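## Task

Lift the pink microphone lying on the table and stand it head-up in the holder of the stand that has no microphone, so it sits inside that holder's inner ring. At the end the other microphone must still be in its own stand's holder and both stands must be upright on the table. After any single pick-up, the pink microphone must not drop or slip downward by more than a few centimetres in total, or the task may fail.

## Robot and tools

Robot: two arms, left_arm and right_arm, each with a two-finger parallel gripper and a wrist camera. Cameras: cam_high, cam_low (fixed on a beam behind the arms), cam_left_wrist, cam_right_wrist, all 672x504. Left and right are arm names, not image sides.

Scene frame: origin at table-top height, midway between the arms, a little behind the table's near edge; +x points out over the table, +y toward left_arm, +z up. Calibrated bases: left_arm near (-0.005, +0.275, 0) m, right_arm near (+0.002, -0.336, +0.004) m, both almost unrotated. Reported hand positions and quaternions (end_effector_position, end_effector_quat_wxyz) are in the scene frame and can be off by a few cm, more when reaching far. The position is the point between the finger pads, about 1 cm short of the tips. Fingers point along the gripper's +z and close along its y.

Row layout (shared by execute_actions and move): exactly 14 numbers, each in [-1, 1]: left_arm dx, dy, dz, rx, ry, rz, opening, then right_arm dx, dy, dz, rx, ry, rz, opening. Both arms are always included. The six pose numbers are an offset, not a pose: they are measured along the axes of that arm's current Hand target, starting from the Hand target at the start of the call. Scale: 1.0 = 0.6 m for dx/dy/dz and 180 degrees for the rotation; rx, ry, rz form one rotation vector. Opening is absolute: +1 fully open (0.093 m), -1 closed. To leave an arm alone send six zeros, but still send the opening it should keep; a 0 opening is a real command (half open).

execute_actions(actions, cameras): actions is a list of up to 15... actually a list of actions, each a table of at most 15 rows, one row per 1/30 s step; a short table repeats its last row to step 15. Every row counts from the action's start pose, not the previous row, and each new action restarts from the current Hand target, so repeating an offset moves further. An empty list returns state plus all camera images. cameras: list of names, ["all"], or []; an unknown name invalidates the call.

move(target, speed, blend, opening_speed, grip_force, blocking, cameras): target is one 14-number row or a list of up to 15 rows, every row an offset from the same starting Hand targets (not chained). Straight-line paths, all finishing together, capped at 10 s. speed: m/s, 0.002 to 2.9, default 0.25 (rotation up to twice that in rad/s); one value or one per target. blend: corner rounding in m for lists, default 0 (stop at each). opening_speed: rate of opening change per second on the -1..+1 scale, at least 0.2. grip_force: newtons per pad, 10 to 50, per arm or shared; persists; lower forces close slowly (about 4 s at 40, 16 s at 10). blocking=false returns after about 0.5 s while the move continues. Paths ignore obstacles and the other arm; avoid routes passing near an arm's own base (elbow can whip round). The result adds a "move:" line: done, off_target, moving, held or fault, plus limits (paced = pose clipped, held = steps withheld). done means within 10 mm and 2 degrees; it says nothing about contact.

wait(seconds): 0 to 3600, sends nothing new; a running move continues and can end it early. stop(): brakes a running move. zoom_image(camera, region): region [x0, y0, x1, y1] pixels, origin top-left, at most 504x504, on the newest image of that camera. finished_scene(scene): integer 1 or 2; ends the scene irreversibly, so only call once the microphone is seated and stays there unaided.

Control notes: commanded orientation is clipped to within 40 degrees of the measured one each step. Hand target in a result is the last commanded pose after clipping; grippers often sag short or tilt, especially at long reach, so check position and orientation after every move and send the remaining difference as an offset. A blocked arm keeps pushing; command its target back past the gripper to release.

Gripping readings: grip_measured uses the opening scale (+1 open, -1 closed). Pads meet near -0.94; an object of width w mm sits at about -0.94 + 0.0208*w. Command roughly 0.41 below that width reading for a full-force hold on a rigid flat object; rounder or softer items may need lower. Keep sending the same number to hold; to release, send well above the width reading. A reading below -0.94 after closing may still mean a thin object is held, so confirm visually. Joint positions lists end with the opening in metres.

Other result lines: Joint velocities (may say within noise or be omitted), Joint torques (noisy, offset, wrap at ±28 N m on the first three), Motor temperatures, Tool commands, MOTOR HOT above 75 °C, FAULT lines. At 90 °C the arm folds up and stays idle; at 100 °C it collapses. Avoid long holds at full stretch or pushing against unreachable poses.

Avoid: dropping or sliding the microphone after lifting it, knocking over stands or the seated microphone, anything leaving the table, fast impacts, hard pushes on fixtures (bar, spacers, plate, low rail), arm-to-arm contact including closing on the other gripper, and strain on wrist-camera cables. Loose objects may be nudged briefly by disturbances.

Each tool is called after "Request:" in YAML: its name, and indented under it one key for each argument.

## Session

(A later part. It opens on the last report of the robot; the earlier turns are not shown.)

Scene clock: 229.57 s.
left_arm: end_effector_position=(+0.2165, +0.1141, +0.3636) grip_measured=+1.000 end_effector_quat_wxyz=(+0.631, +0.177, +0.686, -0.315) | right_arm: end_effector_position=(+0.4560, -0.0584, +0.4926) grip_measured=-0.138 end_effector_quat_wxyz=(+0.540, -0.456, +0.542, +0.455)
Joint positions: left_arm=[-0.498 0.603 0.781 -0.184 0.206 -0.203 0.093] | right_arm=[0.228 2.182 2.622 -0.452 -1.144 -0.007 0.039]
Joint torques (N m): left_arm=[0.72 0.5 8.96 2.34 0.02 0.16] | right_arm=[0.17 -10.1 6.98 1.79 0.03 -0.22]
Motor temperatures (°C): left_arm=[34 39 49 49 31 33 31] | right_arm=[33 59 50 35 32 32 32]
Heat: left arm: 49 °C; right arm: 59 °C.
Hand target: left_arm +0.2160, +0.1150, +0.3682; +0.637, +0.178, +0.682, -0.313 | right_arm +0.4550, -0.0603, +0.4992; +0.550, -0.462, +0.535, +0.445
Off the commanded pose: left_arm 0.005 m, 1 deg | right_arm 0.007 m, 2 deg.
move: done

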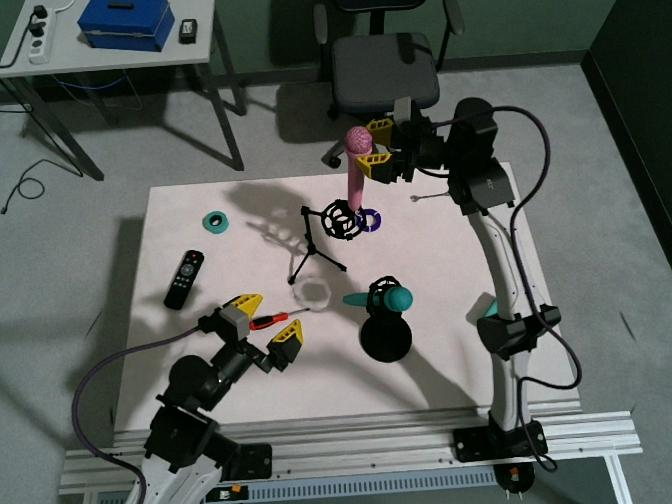

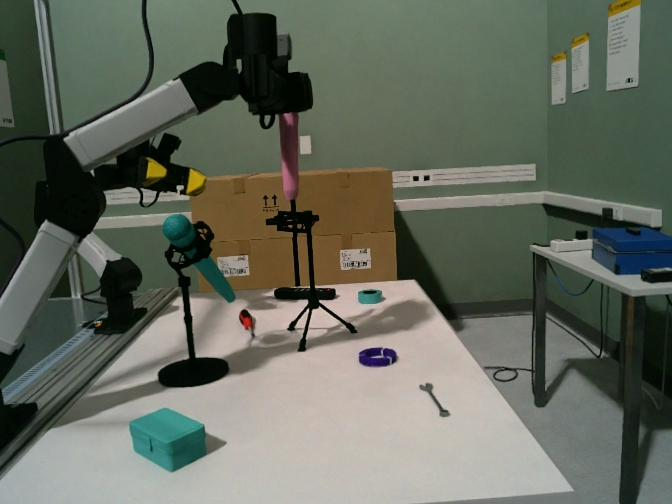

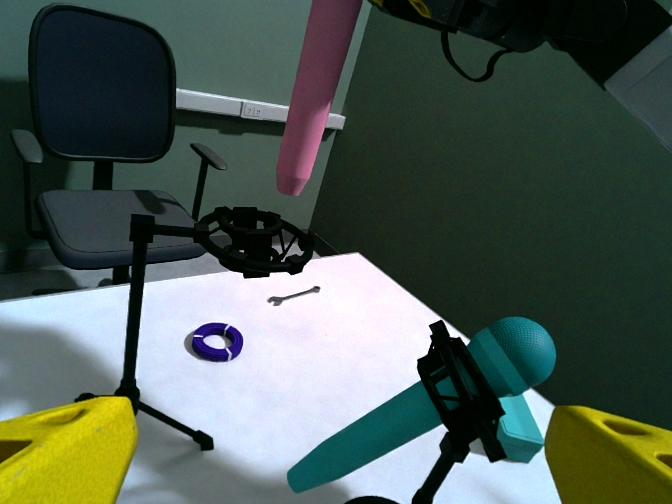

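Request:
move:
  target:
    - [0,0,0,0,0,0,1,0,-0.004,0.0345,0,0,0,-0.4]
    - [0,0,0,0,0,0,1,0.03,-0.004,0.0345,0,0,0,-0.4]
  speed: 0.1
  cameras: ["cam_high","cam_low","cam_left_wrist"]

Request:
zoom_image:
  camera: "cam_low"
  region: [240, 160, 360, 250]

Request:
zoom_image:
  camera: "cam_high"
  region: [280, 130, 440, 250]

Request:
zoom_image:
  camera: "cam_left_wrist"
  region: [120, 80, 360, 290]

Scene clock: 251.53 s.
left_arm: end_effector_position=(+0.2165, +0.1141, +0.3636) grip_measured=+1.000 end_effector_quat_wxyz=(+0.631, +0.177, +0.686, -0.315) | right_arm: end_effector_position=(+0.4784, -0.0343, +0.4332) grip_measured=-0.138 end_effector_quat_wxyz=(+0.494, -0.441, +0.587, +0.466)
Joint positions: left_arm=[-0.498 0.603 0.781 -0.184 0.206 -0.203 0.093] | right_arm=[0.266 2.228 2.534 -0.481 -1.099 -0.042 0.039]
Joint torques (N m): left_arm=[0.7 0.49 8.99 2.34 -0.01 0.13] | right_arm=[0.38 -16.9 5.12 2.89 -0.18 -0.2]
Motor temperatures (°C): left_arm=[34 38 49 49 31 33 30] | right_arm=[33 62 52 37 32 32 32]
Heat: left arm: 49 °C; right arm: 62 °C.
Hand target: left_arm +0.2160, +0.1150, +0.3682; +0.637, +0.178, +0.682, -0.313 | right_arm +0.4616, -0.0404, +0.4812; +0.550, -0.462, +0.535, +0.445
Off the commanded pose: left_arm 0.005 m, 1 deg | right_arm 0.051 m, 9 deg.
elbow stopped short (right arm): the move would have taken joint 3 (elbow) straighter than the controller allows.
move: off_target (right_arm)

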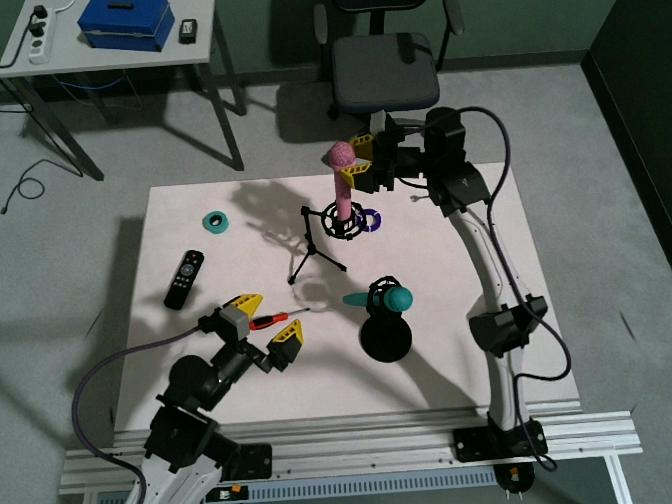

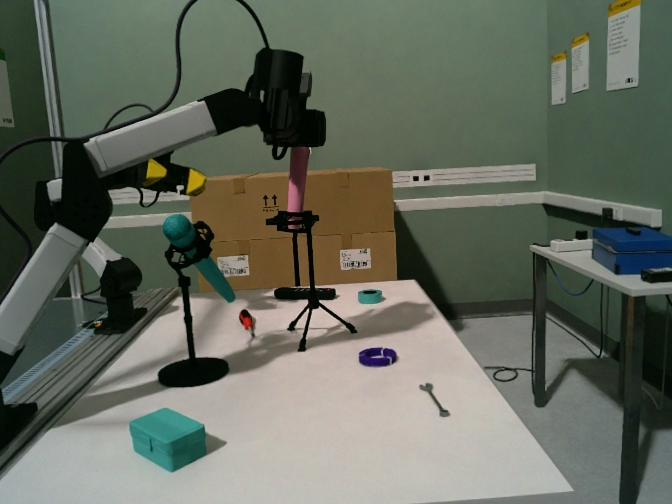

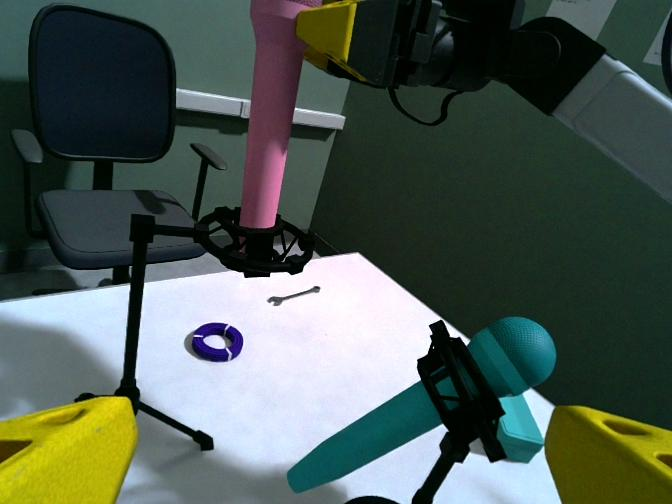

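Scaled by 4.200.

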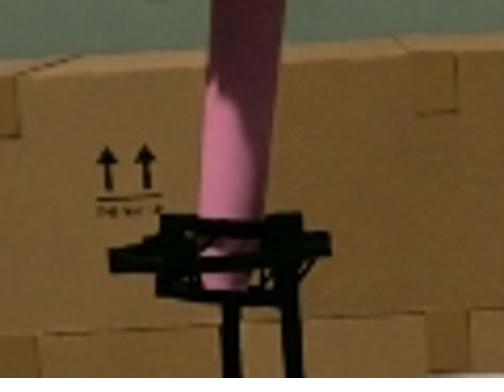

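Scaled by 3.150.

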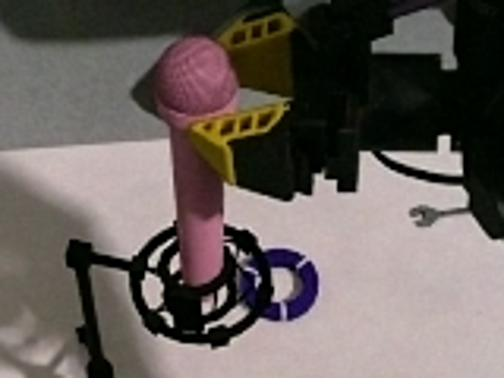

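Scaled by 2.100.

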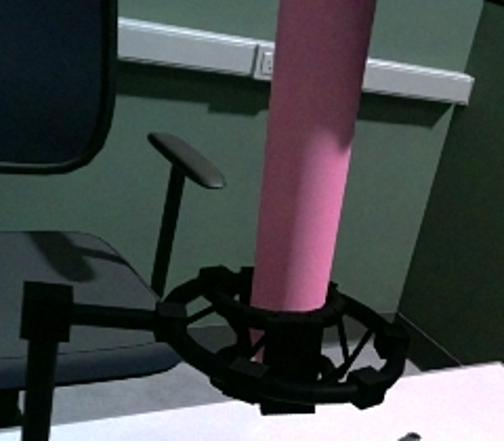

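Request:
move:
  target: [0,0,0,0,0,0,1,0.13,0,0,0,0,0,-0.4]
  speed: 0.15
  cameras: ["cam_high","cam_low","cam_left_wrist"]

Request:
zoom_image:
  camera: "cam_low"
  region: [240, 110, 360, 250]

Scene clock: 265.47 s.
left_arm: end_effector_position=(+0.2165, +0.1141, +0.3636) grip_measured=+1.000 end_effector_quat_wxyz=(+0.631, +0.177, +0.686, -0.315) | right_arm: end_effector_position=(+0.4740, -0.0356, +0.3601) grip_measured=-0.138 end_effector_quat_wxyz=(+0.497, -0.442, +0.585, +0.465)
Joint positions: left_arm=[-0.498 0.603 0.781 -0.184 0.206 -0.203 0.093] | right_arm=[0.266 2.05 1.935 -0.055 -1.099 -0.044 0.039]
Joint torques (N m): left_arm=[0.51 0.5 9.33 2.37 -0.01 0.12] | right_arm=[0.08 -15.38 5.78 3.02 -0.16 -0.07]
Motor temperatures (°C): left_arm=[34 38 49 50 31 33 30] | right_arm=[33 67 50 38 32 32 32]
Heat: left arm: 50 °C; right arm: 67 °C.
Hand target: left_arm +0.2160, +0.1150, +0.3682; +0.637, +0.178, +0.682, -0.313 | right_arm +0.4642, -0.0408, +0.4034; +0.550, -0.462, +0.535, +0.445
Off the commanded pose: left_arm 0.005 m, 1 deg | right_arm 0.045 m, 9 deg.
move: off_target (right_arm)

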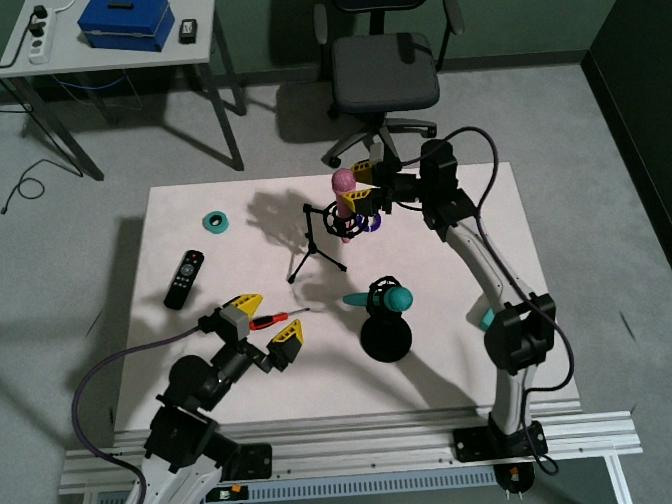

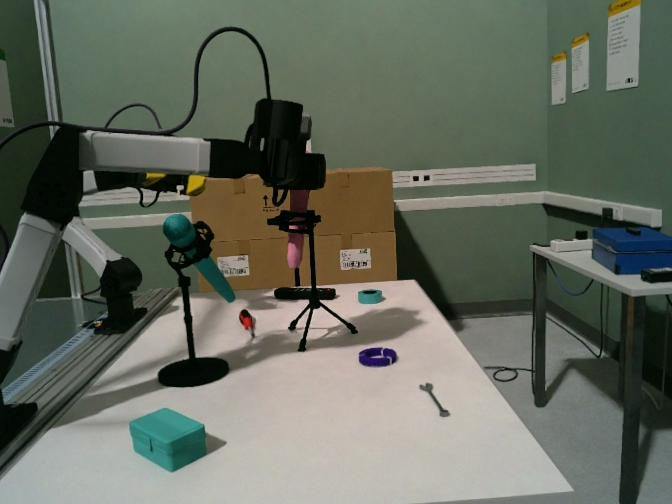

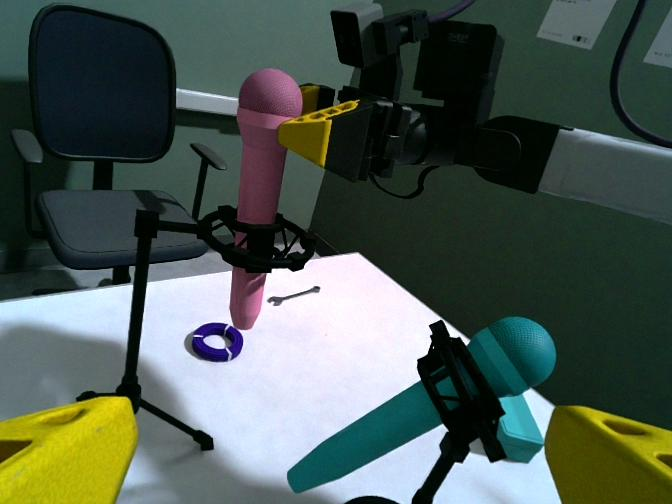

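Scaled by 3.600.

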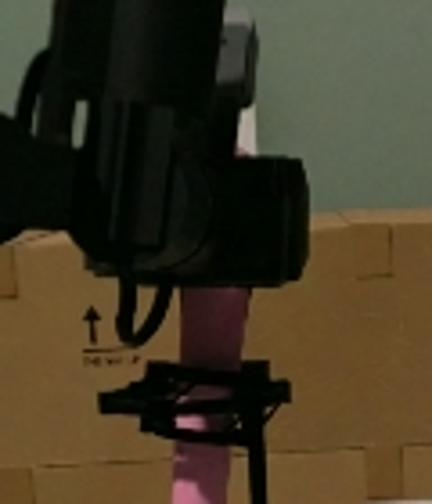

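Request:
move:
  target: [0,0,0,0,0,0,1,0.067,0.018,0,0,-0.022,-0.033,-0.4]
  speed: 0.1
  cameras: ["cam_high","cam_low","cam_left_wrist"]

Request:
zoom_image:
  camera: "cam_left_wrist"
  region: [120, 80, 360, 290]

Scene clock: 277.97 s.
left_arm: end_effector_position=(+0.2165, +0.1141, +0.3636) grip_measured=+1.000 end_effector_quat_wxyz=(+0.631, +0.177, +0.686, -0.315) | right_arm: end_effector_position=(+0.4649, -0.0373, +0.3154) grip_measured=-0.138 end_effector_quat_wxyz=(+0.532, -0.454, +0.549, +0.458)
Joint positions: left_arm=[-0.498 0.603 0.781 -0.184 0.206 -0.203 0.093] | right_arm=[0.267 2.01 1.62 0.351 -1.107 -0.01 0.039]
Joint torques (N m): left_arm=[0.64 0.61 8.91 2.37 0 0.07] | right_arm=[0.59 -15.32 5.98 3.18 -0.03 -0.15]
Motor temperatures (°C): left_arm=[34 38 49 50 31 33 30] | right_arm=[33 67 50 40 32 32 33]
Heat: left arm: 50 °C; right arm: 67 °C.
Hand target: left_arm +0.2160, +0.1150, +0.3682; +0.637, +0.178, +0.682, -0.313 | right_arm +0.4550, -0.0392, +0.3626; +0.591, -0.474, +0.491, +0.431
Off the commanded pose: left_arm 0.005 m, 1 deg | right_arm 0.048 m, 10 deg.
move: off_target (right_arm)

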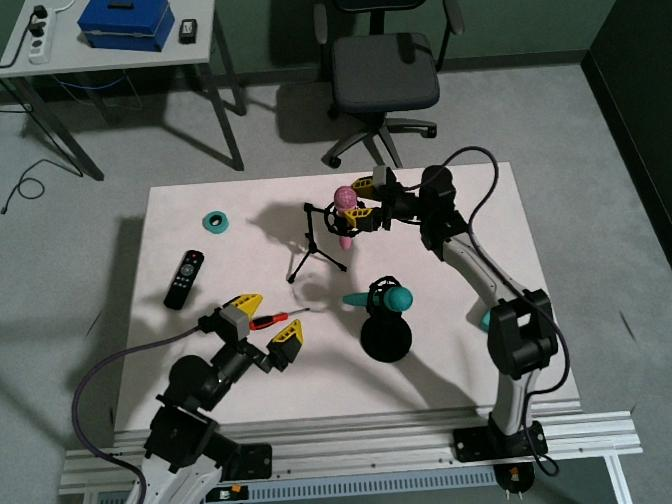

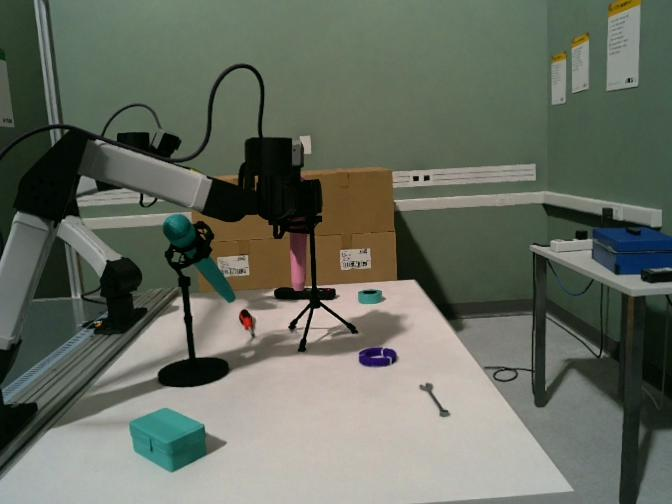

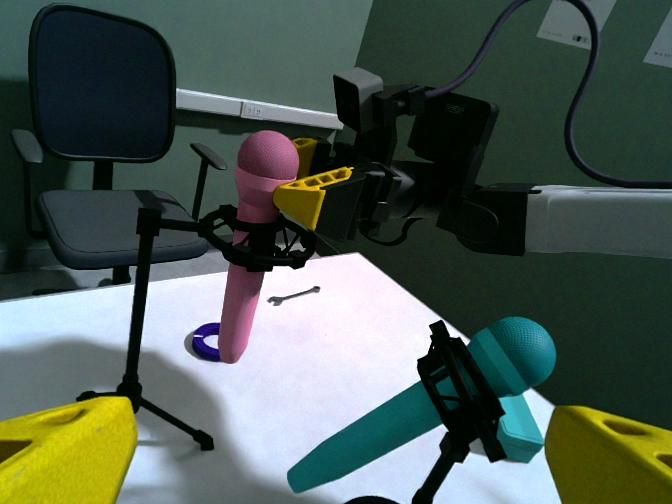

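Scaled by 2.100.

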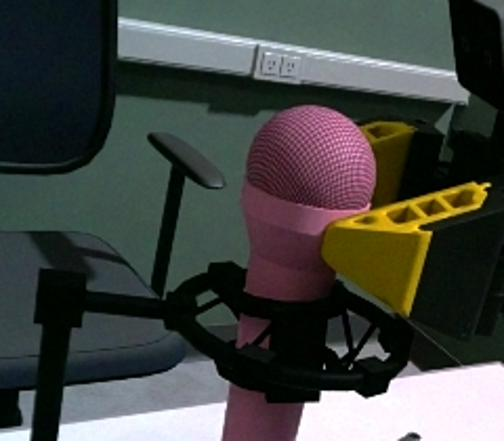

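Request:
move:
  target: [0,0,0,0,0,0,1,0.014,-0.001,0.01,0,0,0,-0.4]
  speed: 0.05
  cameras: ["cam_high","cam_low","cam_left_wrist"]

Request:
zoom_image:
  camera: "cam_left_wrist"
  region: [120, 80, 360, 290]

Request:
zoom_image:
  camera: "cam_high"
  region: [280, 130, 440, 290]

Scene clock: 289.30 s.
left_arm: end_effector_position=(+0.2165, +0.1141, +0.3636) grip_measured=+1.000 end_effector_quat_wxyz=(+0.631, +0.177, +0.686, -0.315) | right_arm: end_effector_position=(+0.4611, -0.0315, +0.3167) grip_measured=-0.138 end_effector_quat_wxyz=(+0.533, -0.459, +0.542, +0.460)
Joint positions: left_arm=[-0.498 0.603 0.781 -0.184 0.206 -0.203 0.093] | right_arm=[0.28 2.01 1.618 0.365 -1.107 -0.01 0.039]
Joint torques (N m): left_arm=[0.54 0.49 9.1 2.34 -0.02 0.17] | right_arm=[0.57 -13.71 6.27 3.2 0.08 -0.16]
Motor temperatures (°C): left_arm=[34 38 49 50 31 33 30] | right_arm=[33 70 50 41 32 32 33]
Heat: left arm: 50 °C; right arm: 70 °C.
Hand target: left_arm +0.2160, +0.1150, +0.3682; +0.637, +0.178, +0.682, -0.313 | right_arm +0.4578, -0.0330, +0.3549; +0.591, -0.474, +0.491, +0.431
Off the commanded pose: left_arm 0.005 m, 1 deg | right_arm 0.038 m, 10 deg.
move: off_target (right_arm)

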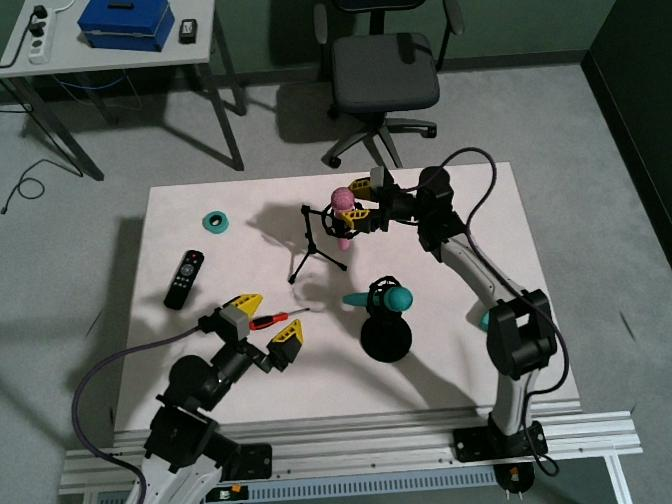

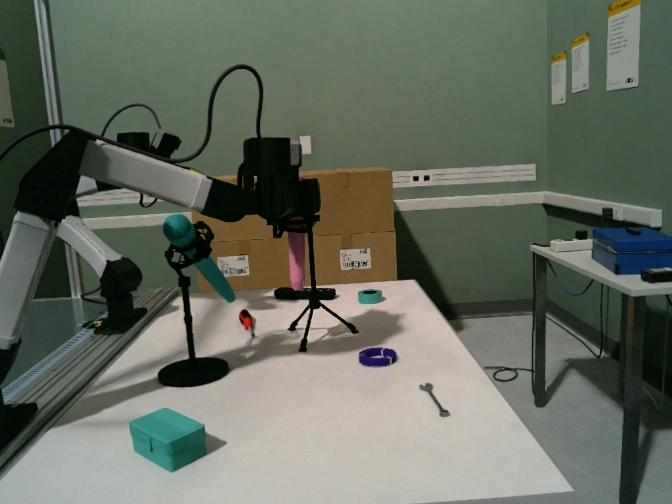

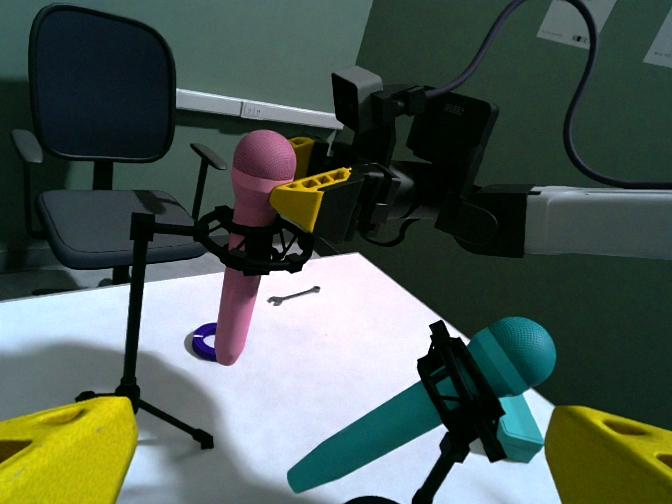

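Scaled by 2.100.

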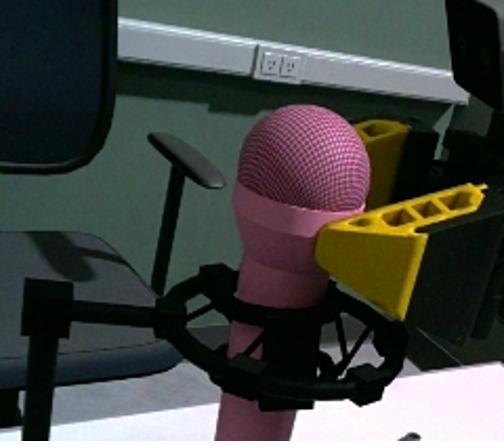

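Scaled by 3.150.

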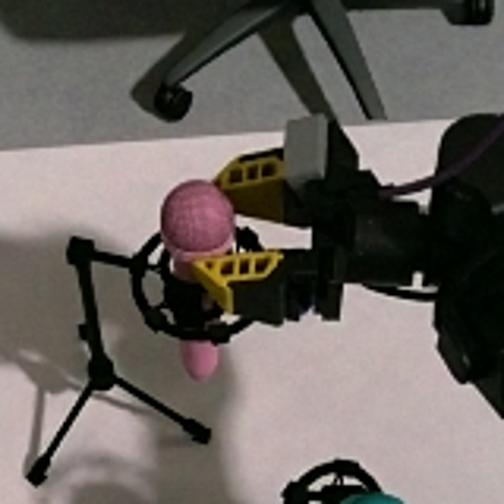

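Request:
move:
  target: [0,0,0,0,0,0,1,0.03,0,0,0,0,0,-0.4]
  speed: 0.05
  cameras: ["cam_left_wrist"]

Request:
zoom_image:
  camera: "cam_left_wrist"
  region: [120, 80, 360, 290]

Scene clock: 296.27 s.
left_arm: end_effector_position=(+0.2165, +0.1141, +0.3636) grip_measured=+1.000 end_effector_quat_wxyz=(+0.631, +0.177, +0.686, -0.315) | right_arm: end_effector_position=(+0.4599, -0.0319, +0.3153) grip_measured=-0.138 end_effector_quat_wxyz=(+0.545, -0.464, +0.529, +0.455)
Joint positions: left_arm=[-0.498 0.603 0.781 -0.184 0.206 -0.203 0.093] | right_arm=[0.28 2.01 1.588 0.436 -1.107 -0.009 0.039]
Joint torques (N m): left_arm=[0.64 0.46 9.01 2.35 0.05 0.12] | right_arm=[0.61 -11.73 5.71 3.04 0.11 -0.21]
Motor temperatures (°C): left_arm=[34 38 49 50 31 33 30] | right_arm=[33 70 50 43 32 32 33]
Heat: left arm: 50 °C; right arm: 70 °C.
Hand target: left_arm +0.2160, +0.1150, +0.3682; +0.637, +0.178, +0.682, -0.313 | right_arm +0.4604, -0.0322, +0.3370; +0.590, -0.474, +0.491, +0.431
Off the commanded pose: left_arm 0.005 m, 1 deg | right_arm 0.022 m, 7 deg.
move: off_target (right_arm)

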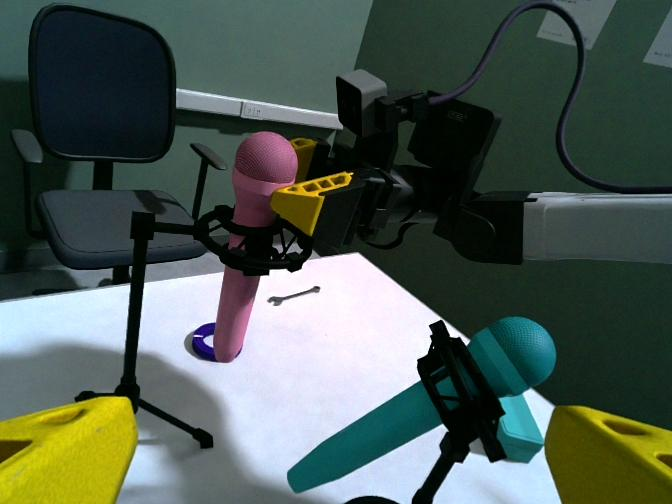

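Scaled by 2.100.

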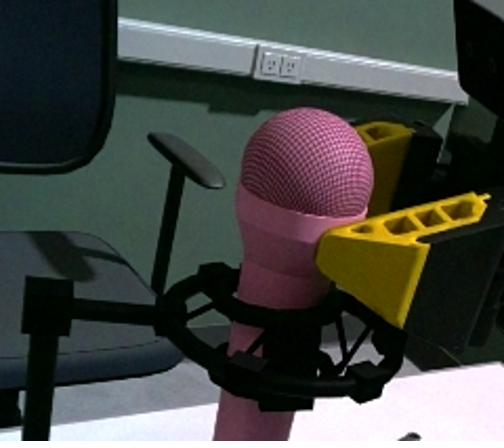

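Request:
move:
  target: [0,0,0,0,0,0,1,0.03,0,0,0,0.022,0,-0.4]
  speed: 0.06
  cameras: ["cam_left_wrist","cam_low"]

Request:
zoom_image:
  camera: "cam_left_wrist"
  region: [120, 80, 360, 290]

Scene clock: 304.27 s.
left_arm: end_effector_position=(+0.2165, +0.1141, +0.3636) grip_measured=+1.000 end_effector_quat_wxyz=(+0.631, +0.177, +0.686, -0.315) | right_arm: end_effector_position=(+0.4599, -0.0319, +0.3127) grip_measured=-0.138 end_effector_quat_wxyz=(+0.558, -0.483, +0.516, +0.435)
Joint positions: left_arm=[-0.498 0.603 0.781 -0.184 0.206 -0.203 0.093] | right_arm=[0.28 2.01 1.588 0.419 -1.107 -0.09 0.039]
Joint torques (N m): left_arm=[0.51 0.5 9.2 2.34 0.01 0.12] | right_arm=[0.59 -11.07 6.89 1.7 0.17 -0.49]
Motor temperatures (°C): left_arm=[34 38 49 50 31 33 30] | right_arm=[33 69 50 42 32 32 33]
Heat: left arm: 50 °C; right arm: 69 °C.
Hand target: left_arm +0.2160, +0.1150, +0.3682; +0.637, +0.178, +0.682, -0.313 | right_arm +0.4631, -0.0314, +0.3192; +0.573, -0.488, +0.511, +0.415
Off the commanded pose: left_arm 0.005 m, 1 deg | right_arm 0.007 m, 3 deg.
move: off_target (right_arm)
Images, in order (width x height): cam_low 672x504, cam_left_wrist 672x504.

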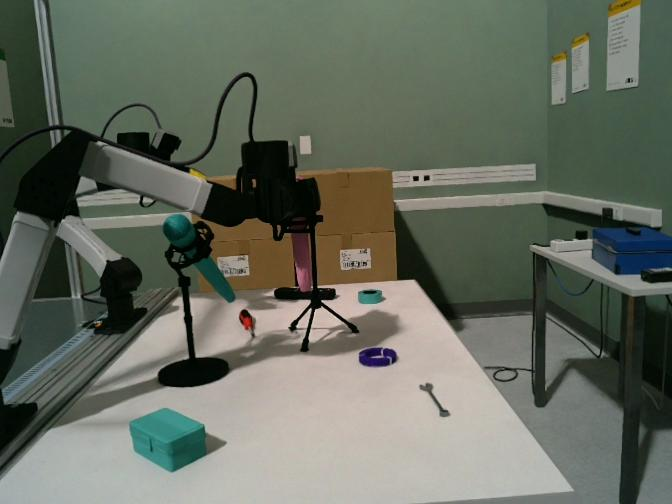

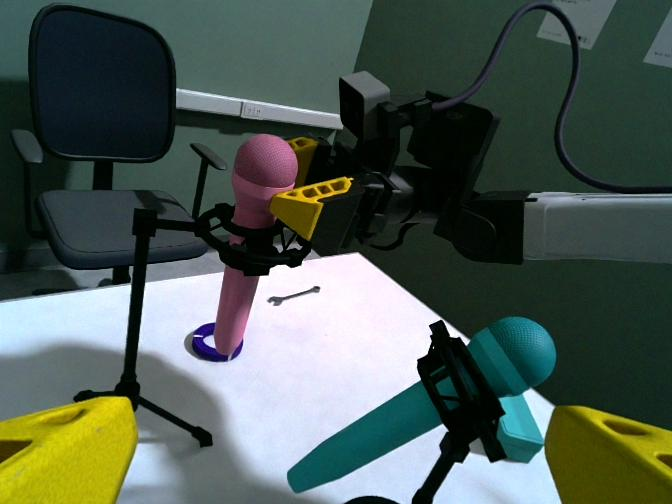

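Scaled by 2.100.

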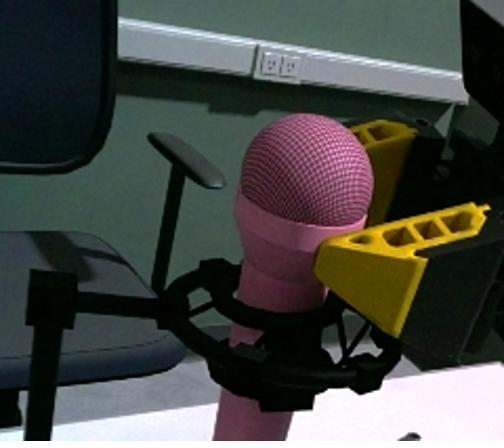

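Request:
move:
  target: [0,0,0,0,0,0,1,-0.015,-0.003,0,0,-0.015,0.025,-0.4]
  speed: 0.05
  cameras: ["cam_left_wrist","cam_low"]

Request:
zoom_image:
  camera: "cam_left_wrist"
  region: [120, 80, 360, 290]

Scene clock: 310.90 s.
left_arm: end_effector_position=(+0.2165, +0.1141, +0.3636) grip_measured=+1.000 end_effector_quat_wxyz=(+0.631, +0.177, +0.686, -0.315) | right_arm: end_effector_position=(+0.4627, -0.0323, +0.3127) grip_measured=-0.138 end_effector_quat_wxyz=(+0.536, -0.448, +0.547, +0.462)
Joint positions: left_arm=[-0.498 0.603 0.781 -0.184 0.206 -0.203 0.093] | right_arm=[0.28 2.01 1.588 0.419 -1.09 0.027 0.039]
Joint torques (N m): left_arm=[0.42 0.62 9.18 2.28 0.01 0.1] | right_arm=[0.53 -10.93 6.22 2.9 0.04 -0.06]
Motor temperatures (°C): left_arm=[34 38 49 50 31 33 30] | right_arm=[33 68 51 41 32 32 33]
Heat: left arm: 50 °C; right arm: 68 °C.
Hand target: left_arm +0.2160, +0.1150, +0.3682; +0.637, +0.178, +0.682, -0.313 | right_arm +0.4636, -0.0315, +0.3284; +0.568, -0.458, +0.516, +0.448
Off the commanded pose: left_arm 0.005 m, 1 deg | right_arm 0.016 m, 5 deg.
move: off_target (right_arm)
Images, in order (width x height): cam_low 672x504, cam_left_wrist 672x504.

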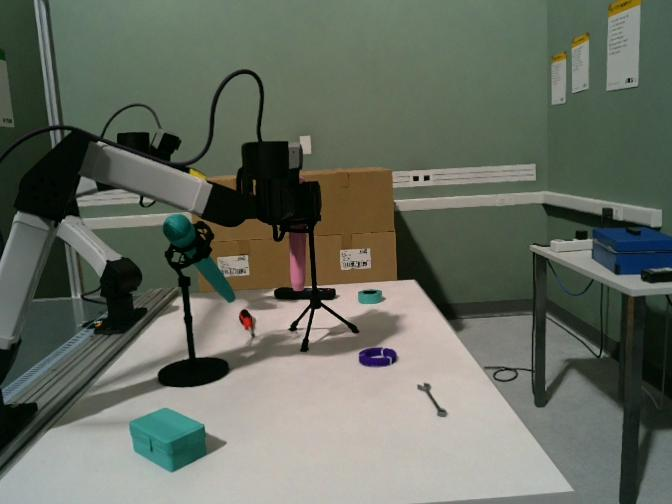

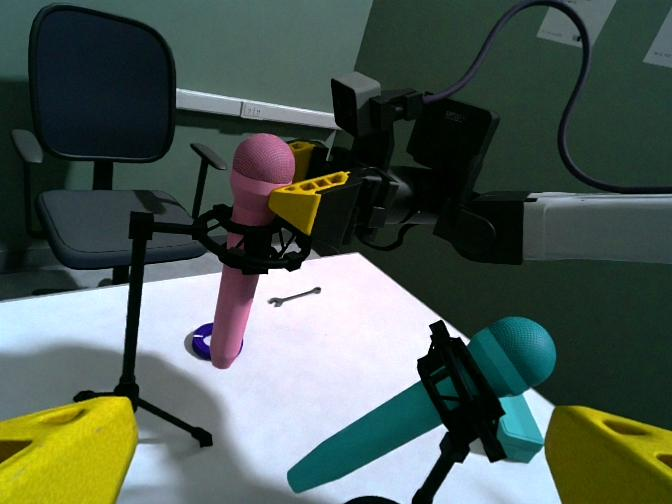

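Scaled by 2.100.

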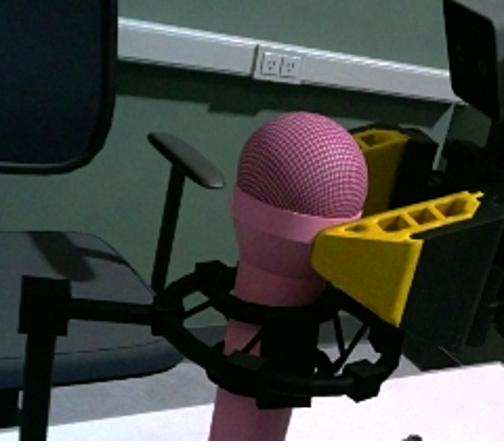

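Release gradually.

Request:
move:
  target: [0,0,0,0,0,0,1,0,0,0,0,0,0,0.55]
  opening_speed: 0.25
  cameras: ["cam_left_wrist","cam_high","cam_low"]

Request:
zoom_image:
  camera: "cam_left_wrist"
  region: [120, 80, 360, 290]

Scene clock: 320.43 s.
left_arm: end_effector_position=(+0.2165, +0.1141, +0.3636) grip_measured=+1.000 end_effector_quat_wxyz=(+0.631, +0.177, +0.686, -0.315) | right_arm: end_effector_position=(+0.4627, -0.0323, +0.3141) grip_measured=+0.548 end_effector_quat_wxyz=(+0.538, -0.449, +0.544, +0.461)
Joint positions: left_arm=[-0.498 0.603 0.781 -0.184 0.206 -0.203 0.093] | right_arm=[0.28 2.01 1.588 0.428 -1.09 0.028 0.072]
Joint torques (N m): left_arm=[0.62 0.61 9.06 2.34 0.03 0.16] | right_arm=[0.54 -10.63 6.31 2.8 0.05 -0.11]
Motor temperatures (°C): left_arm=[34 38 49 51 31 33 30] | right_arm=[33 67 51 42 32 32 33]
Heat: left arm: 51 °C; right arm: 67 °C.
Hand target: left_arm +0.2160, +0.1150, +0.3682; +0.637, +0.178, +0.682, -0.313 | right_arm +0.4636, -0.0315, +0.3284; +0.568, -0.458, +0.516, +0.448
Off the commanded pose: left_arm 0.005 m, 1 deg | right_arm 0.014 m, 5 deg.
move: done
Images, in order (width x height): cam_high 672x504, cam_low 672x504, cam_left_wrist 672x504.

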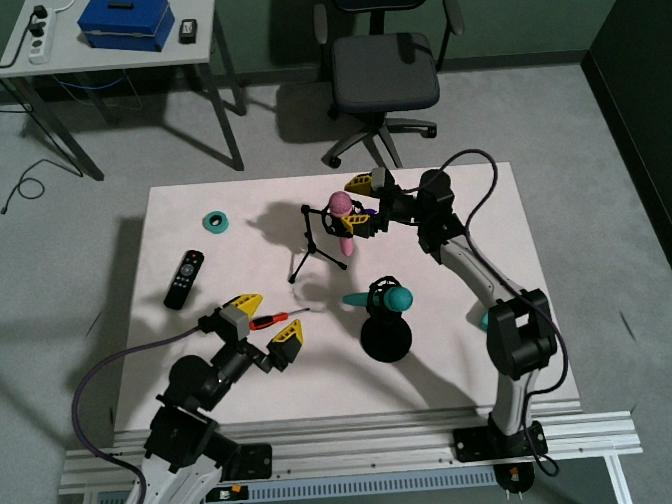

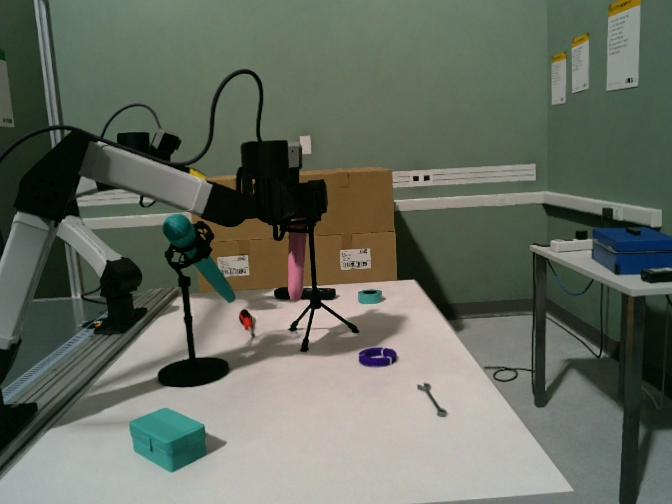

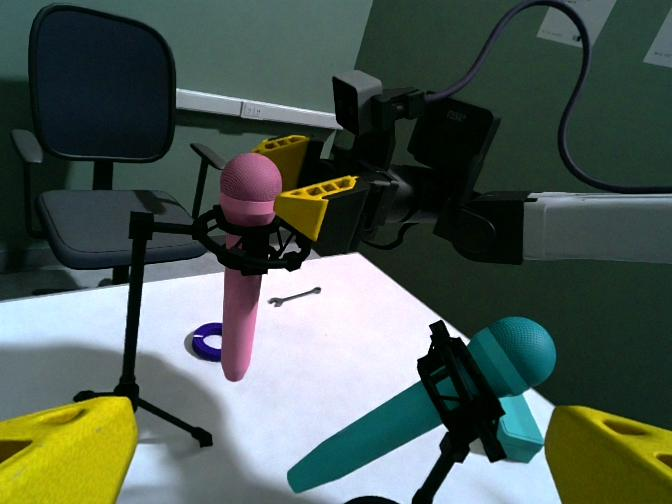

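Scaled by 2.100.

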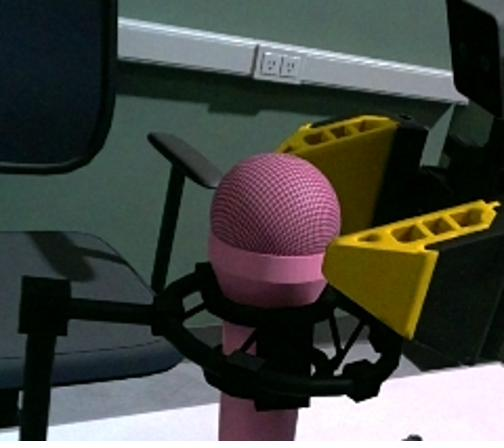

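Request:
move:
  target:
    - [0,0,0,0,0,0,1,-0.03,0,0,0,0,0,0.9]
    - [0,0,0,0,0,0,1,-0.03,0,-0.22,0,0,0,0.9]
  speed: 0.12
  opening_speed: 0.5
  cameras: ["cam_left_wrist","cam_high","cam_low"]

Scene clock: 329.80 s.
left_arm: end_effector_position=(+0.2165, +0.1141, +0.3636) grip_measured=+1.000 end_effector_quat_wxyz=(+0.631, +0.177, +0.686, -0.315) | right_arm: end_effector_position=(+0.4510, -0.1623, +0.3148) grip_measured=+0.898 end_effector_quat_wxyz=(+0.538, -0.433, +0.552, +0.468)
Joint positions: left_arm=[-0.498 0.603 0.781 -0.184 0.206 -0.203 0.093] | right_arm=[-0.008 1.881 1.385 0.566 -1.36 0.123 0.088]
Joint torques (N m): left_arm=[0.83 0.54 9.03 2.34 -0.01 0.11] | right_arm=[0.46 -13 5.23 2.45 -0.16 -0.07]
Motor temperatures (°C): left_arm=[34 38 49 51 31 33 30] | right_arm=[33 67 51 43 32 32 32]
Heat: left arm: 51 °C; right arm: 67 °C.
Hand target: left_arm +0.2160, +0.1150, +0.3682; +0.637, +0.178, +0.682, -0.313 | right_arm +0.4392, -0.1620, +0.3401; +0.568, -0.458, +0.516, +0.448
Off the commanded pose: left_arm 0.005 m, 1 deg | right_arm 0.028 m, 6 deg.
move: off_target (right_arm)
Images, in order (width x height): cam_high 672x504, cam_low 672x504, cam_left_wrist 672x504.

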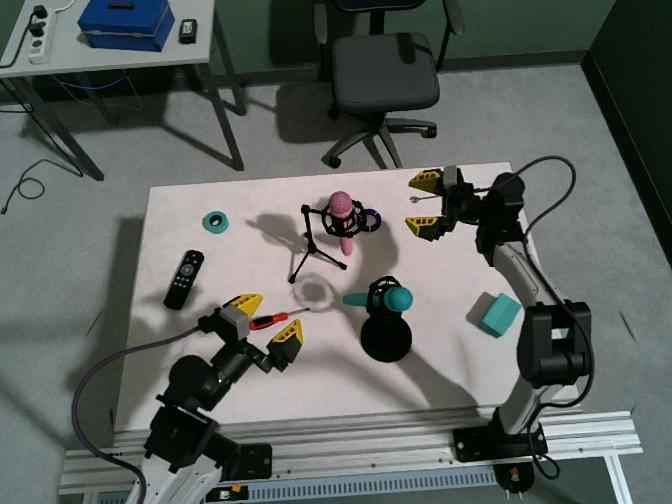

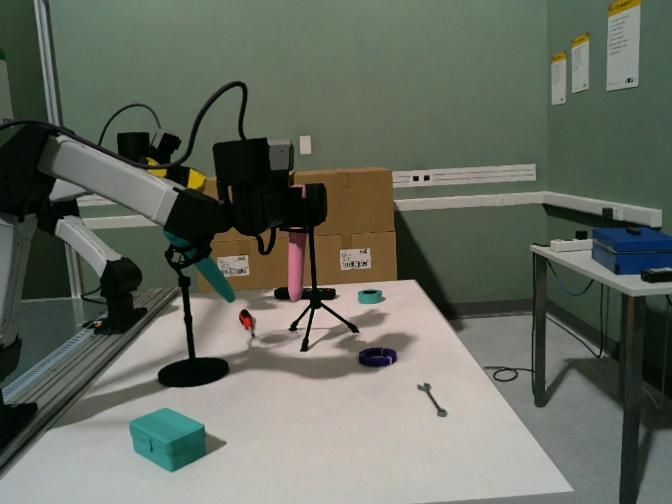

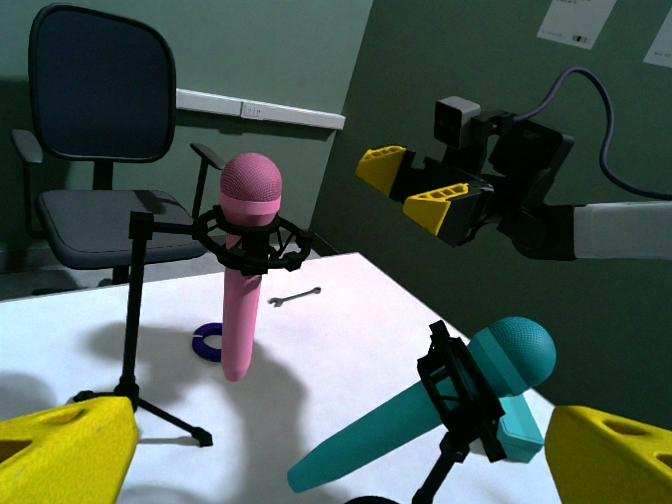

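Done.

Request:
finished_scene:
  scene: 1

The scene is finished: the task was done.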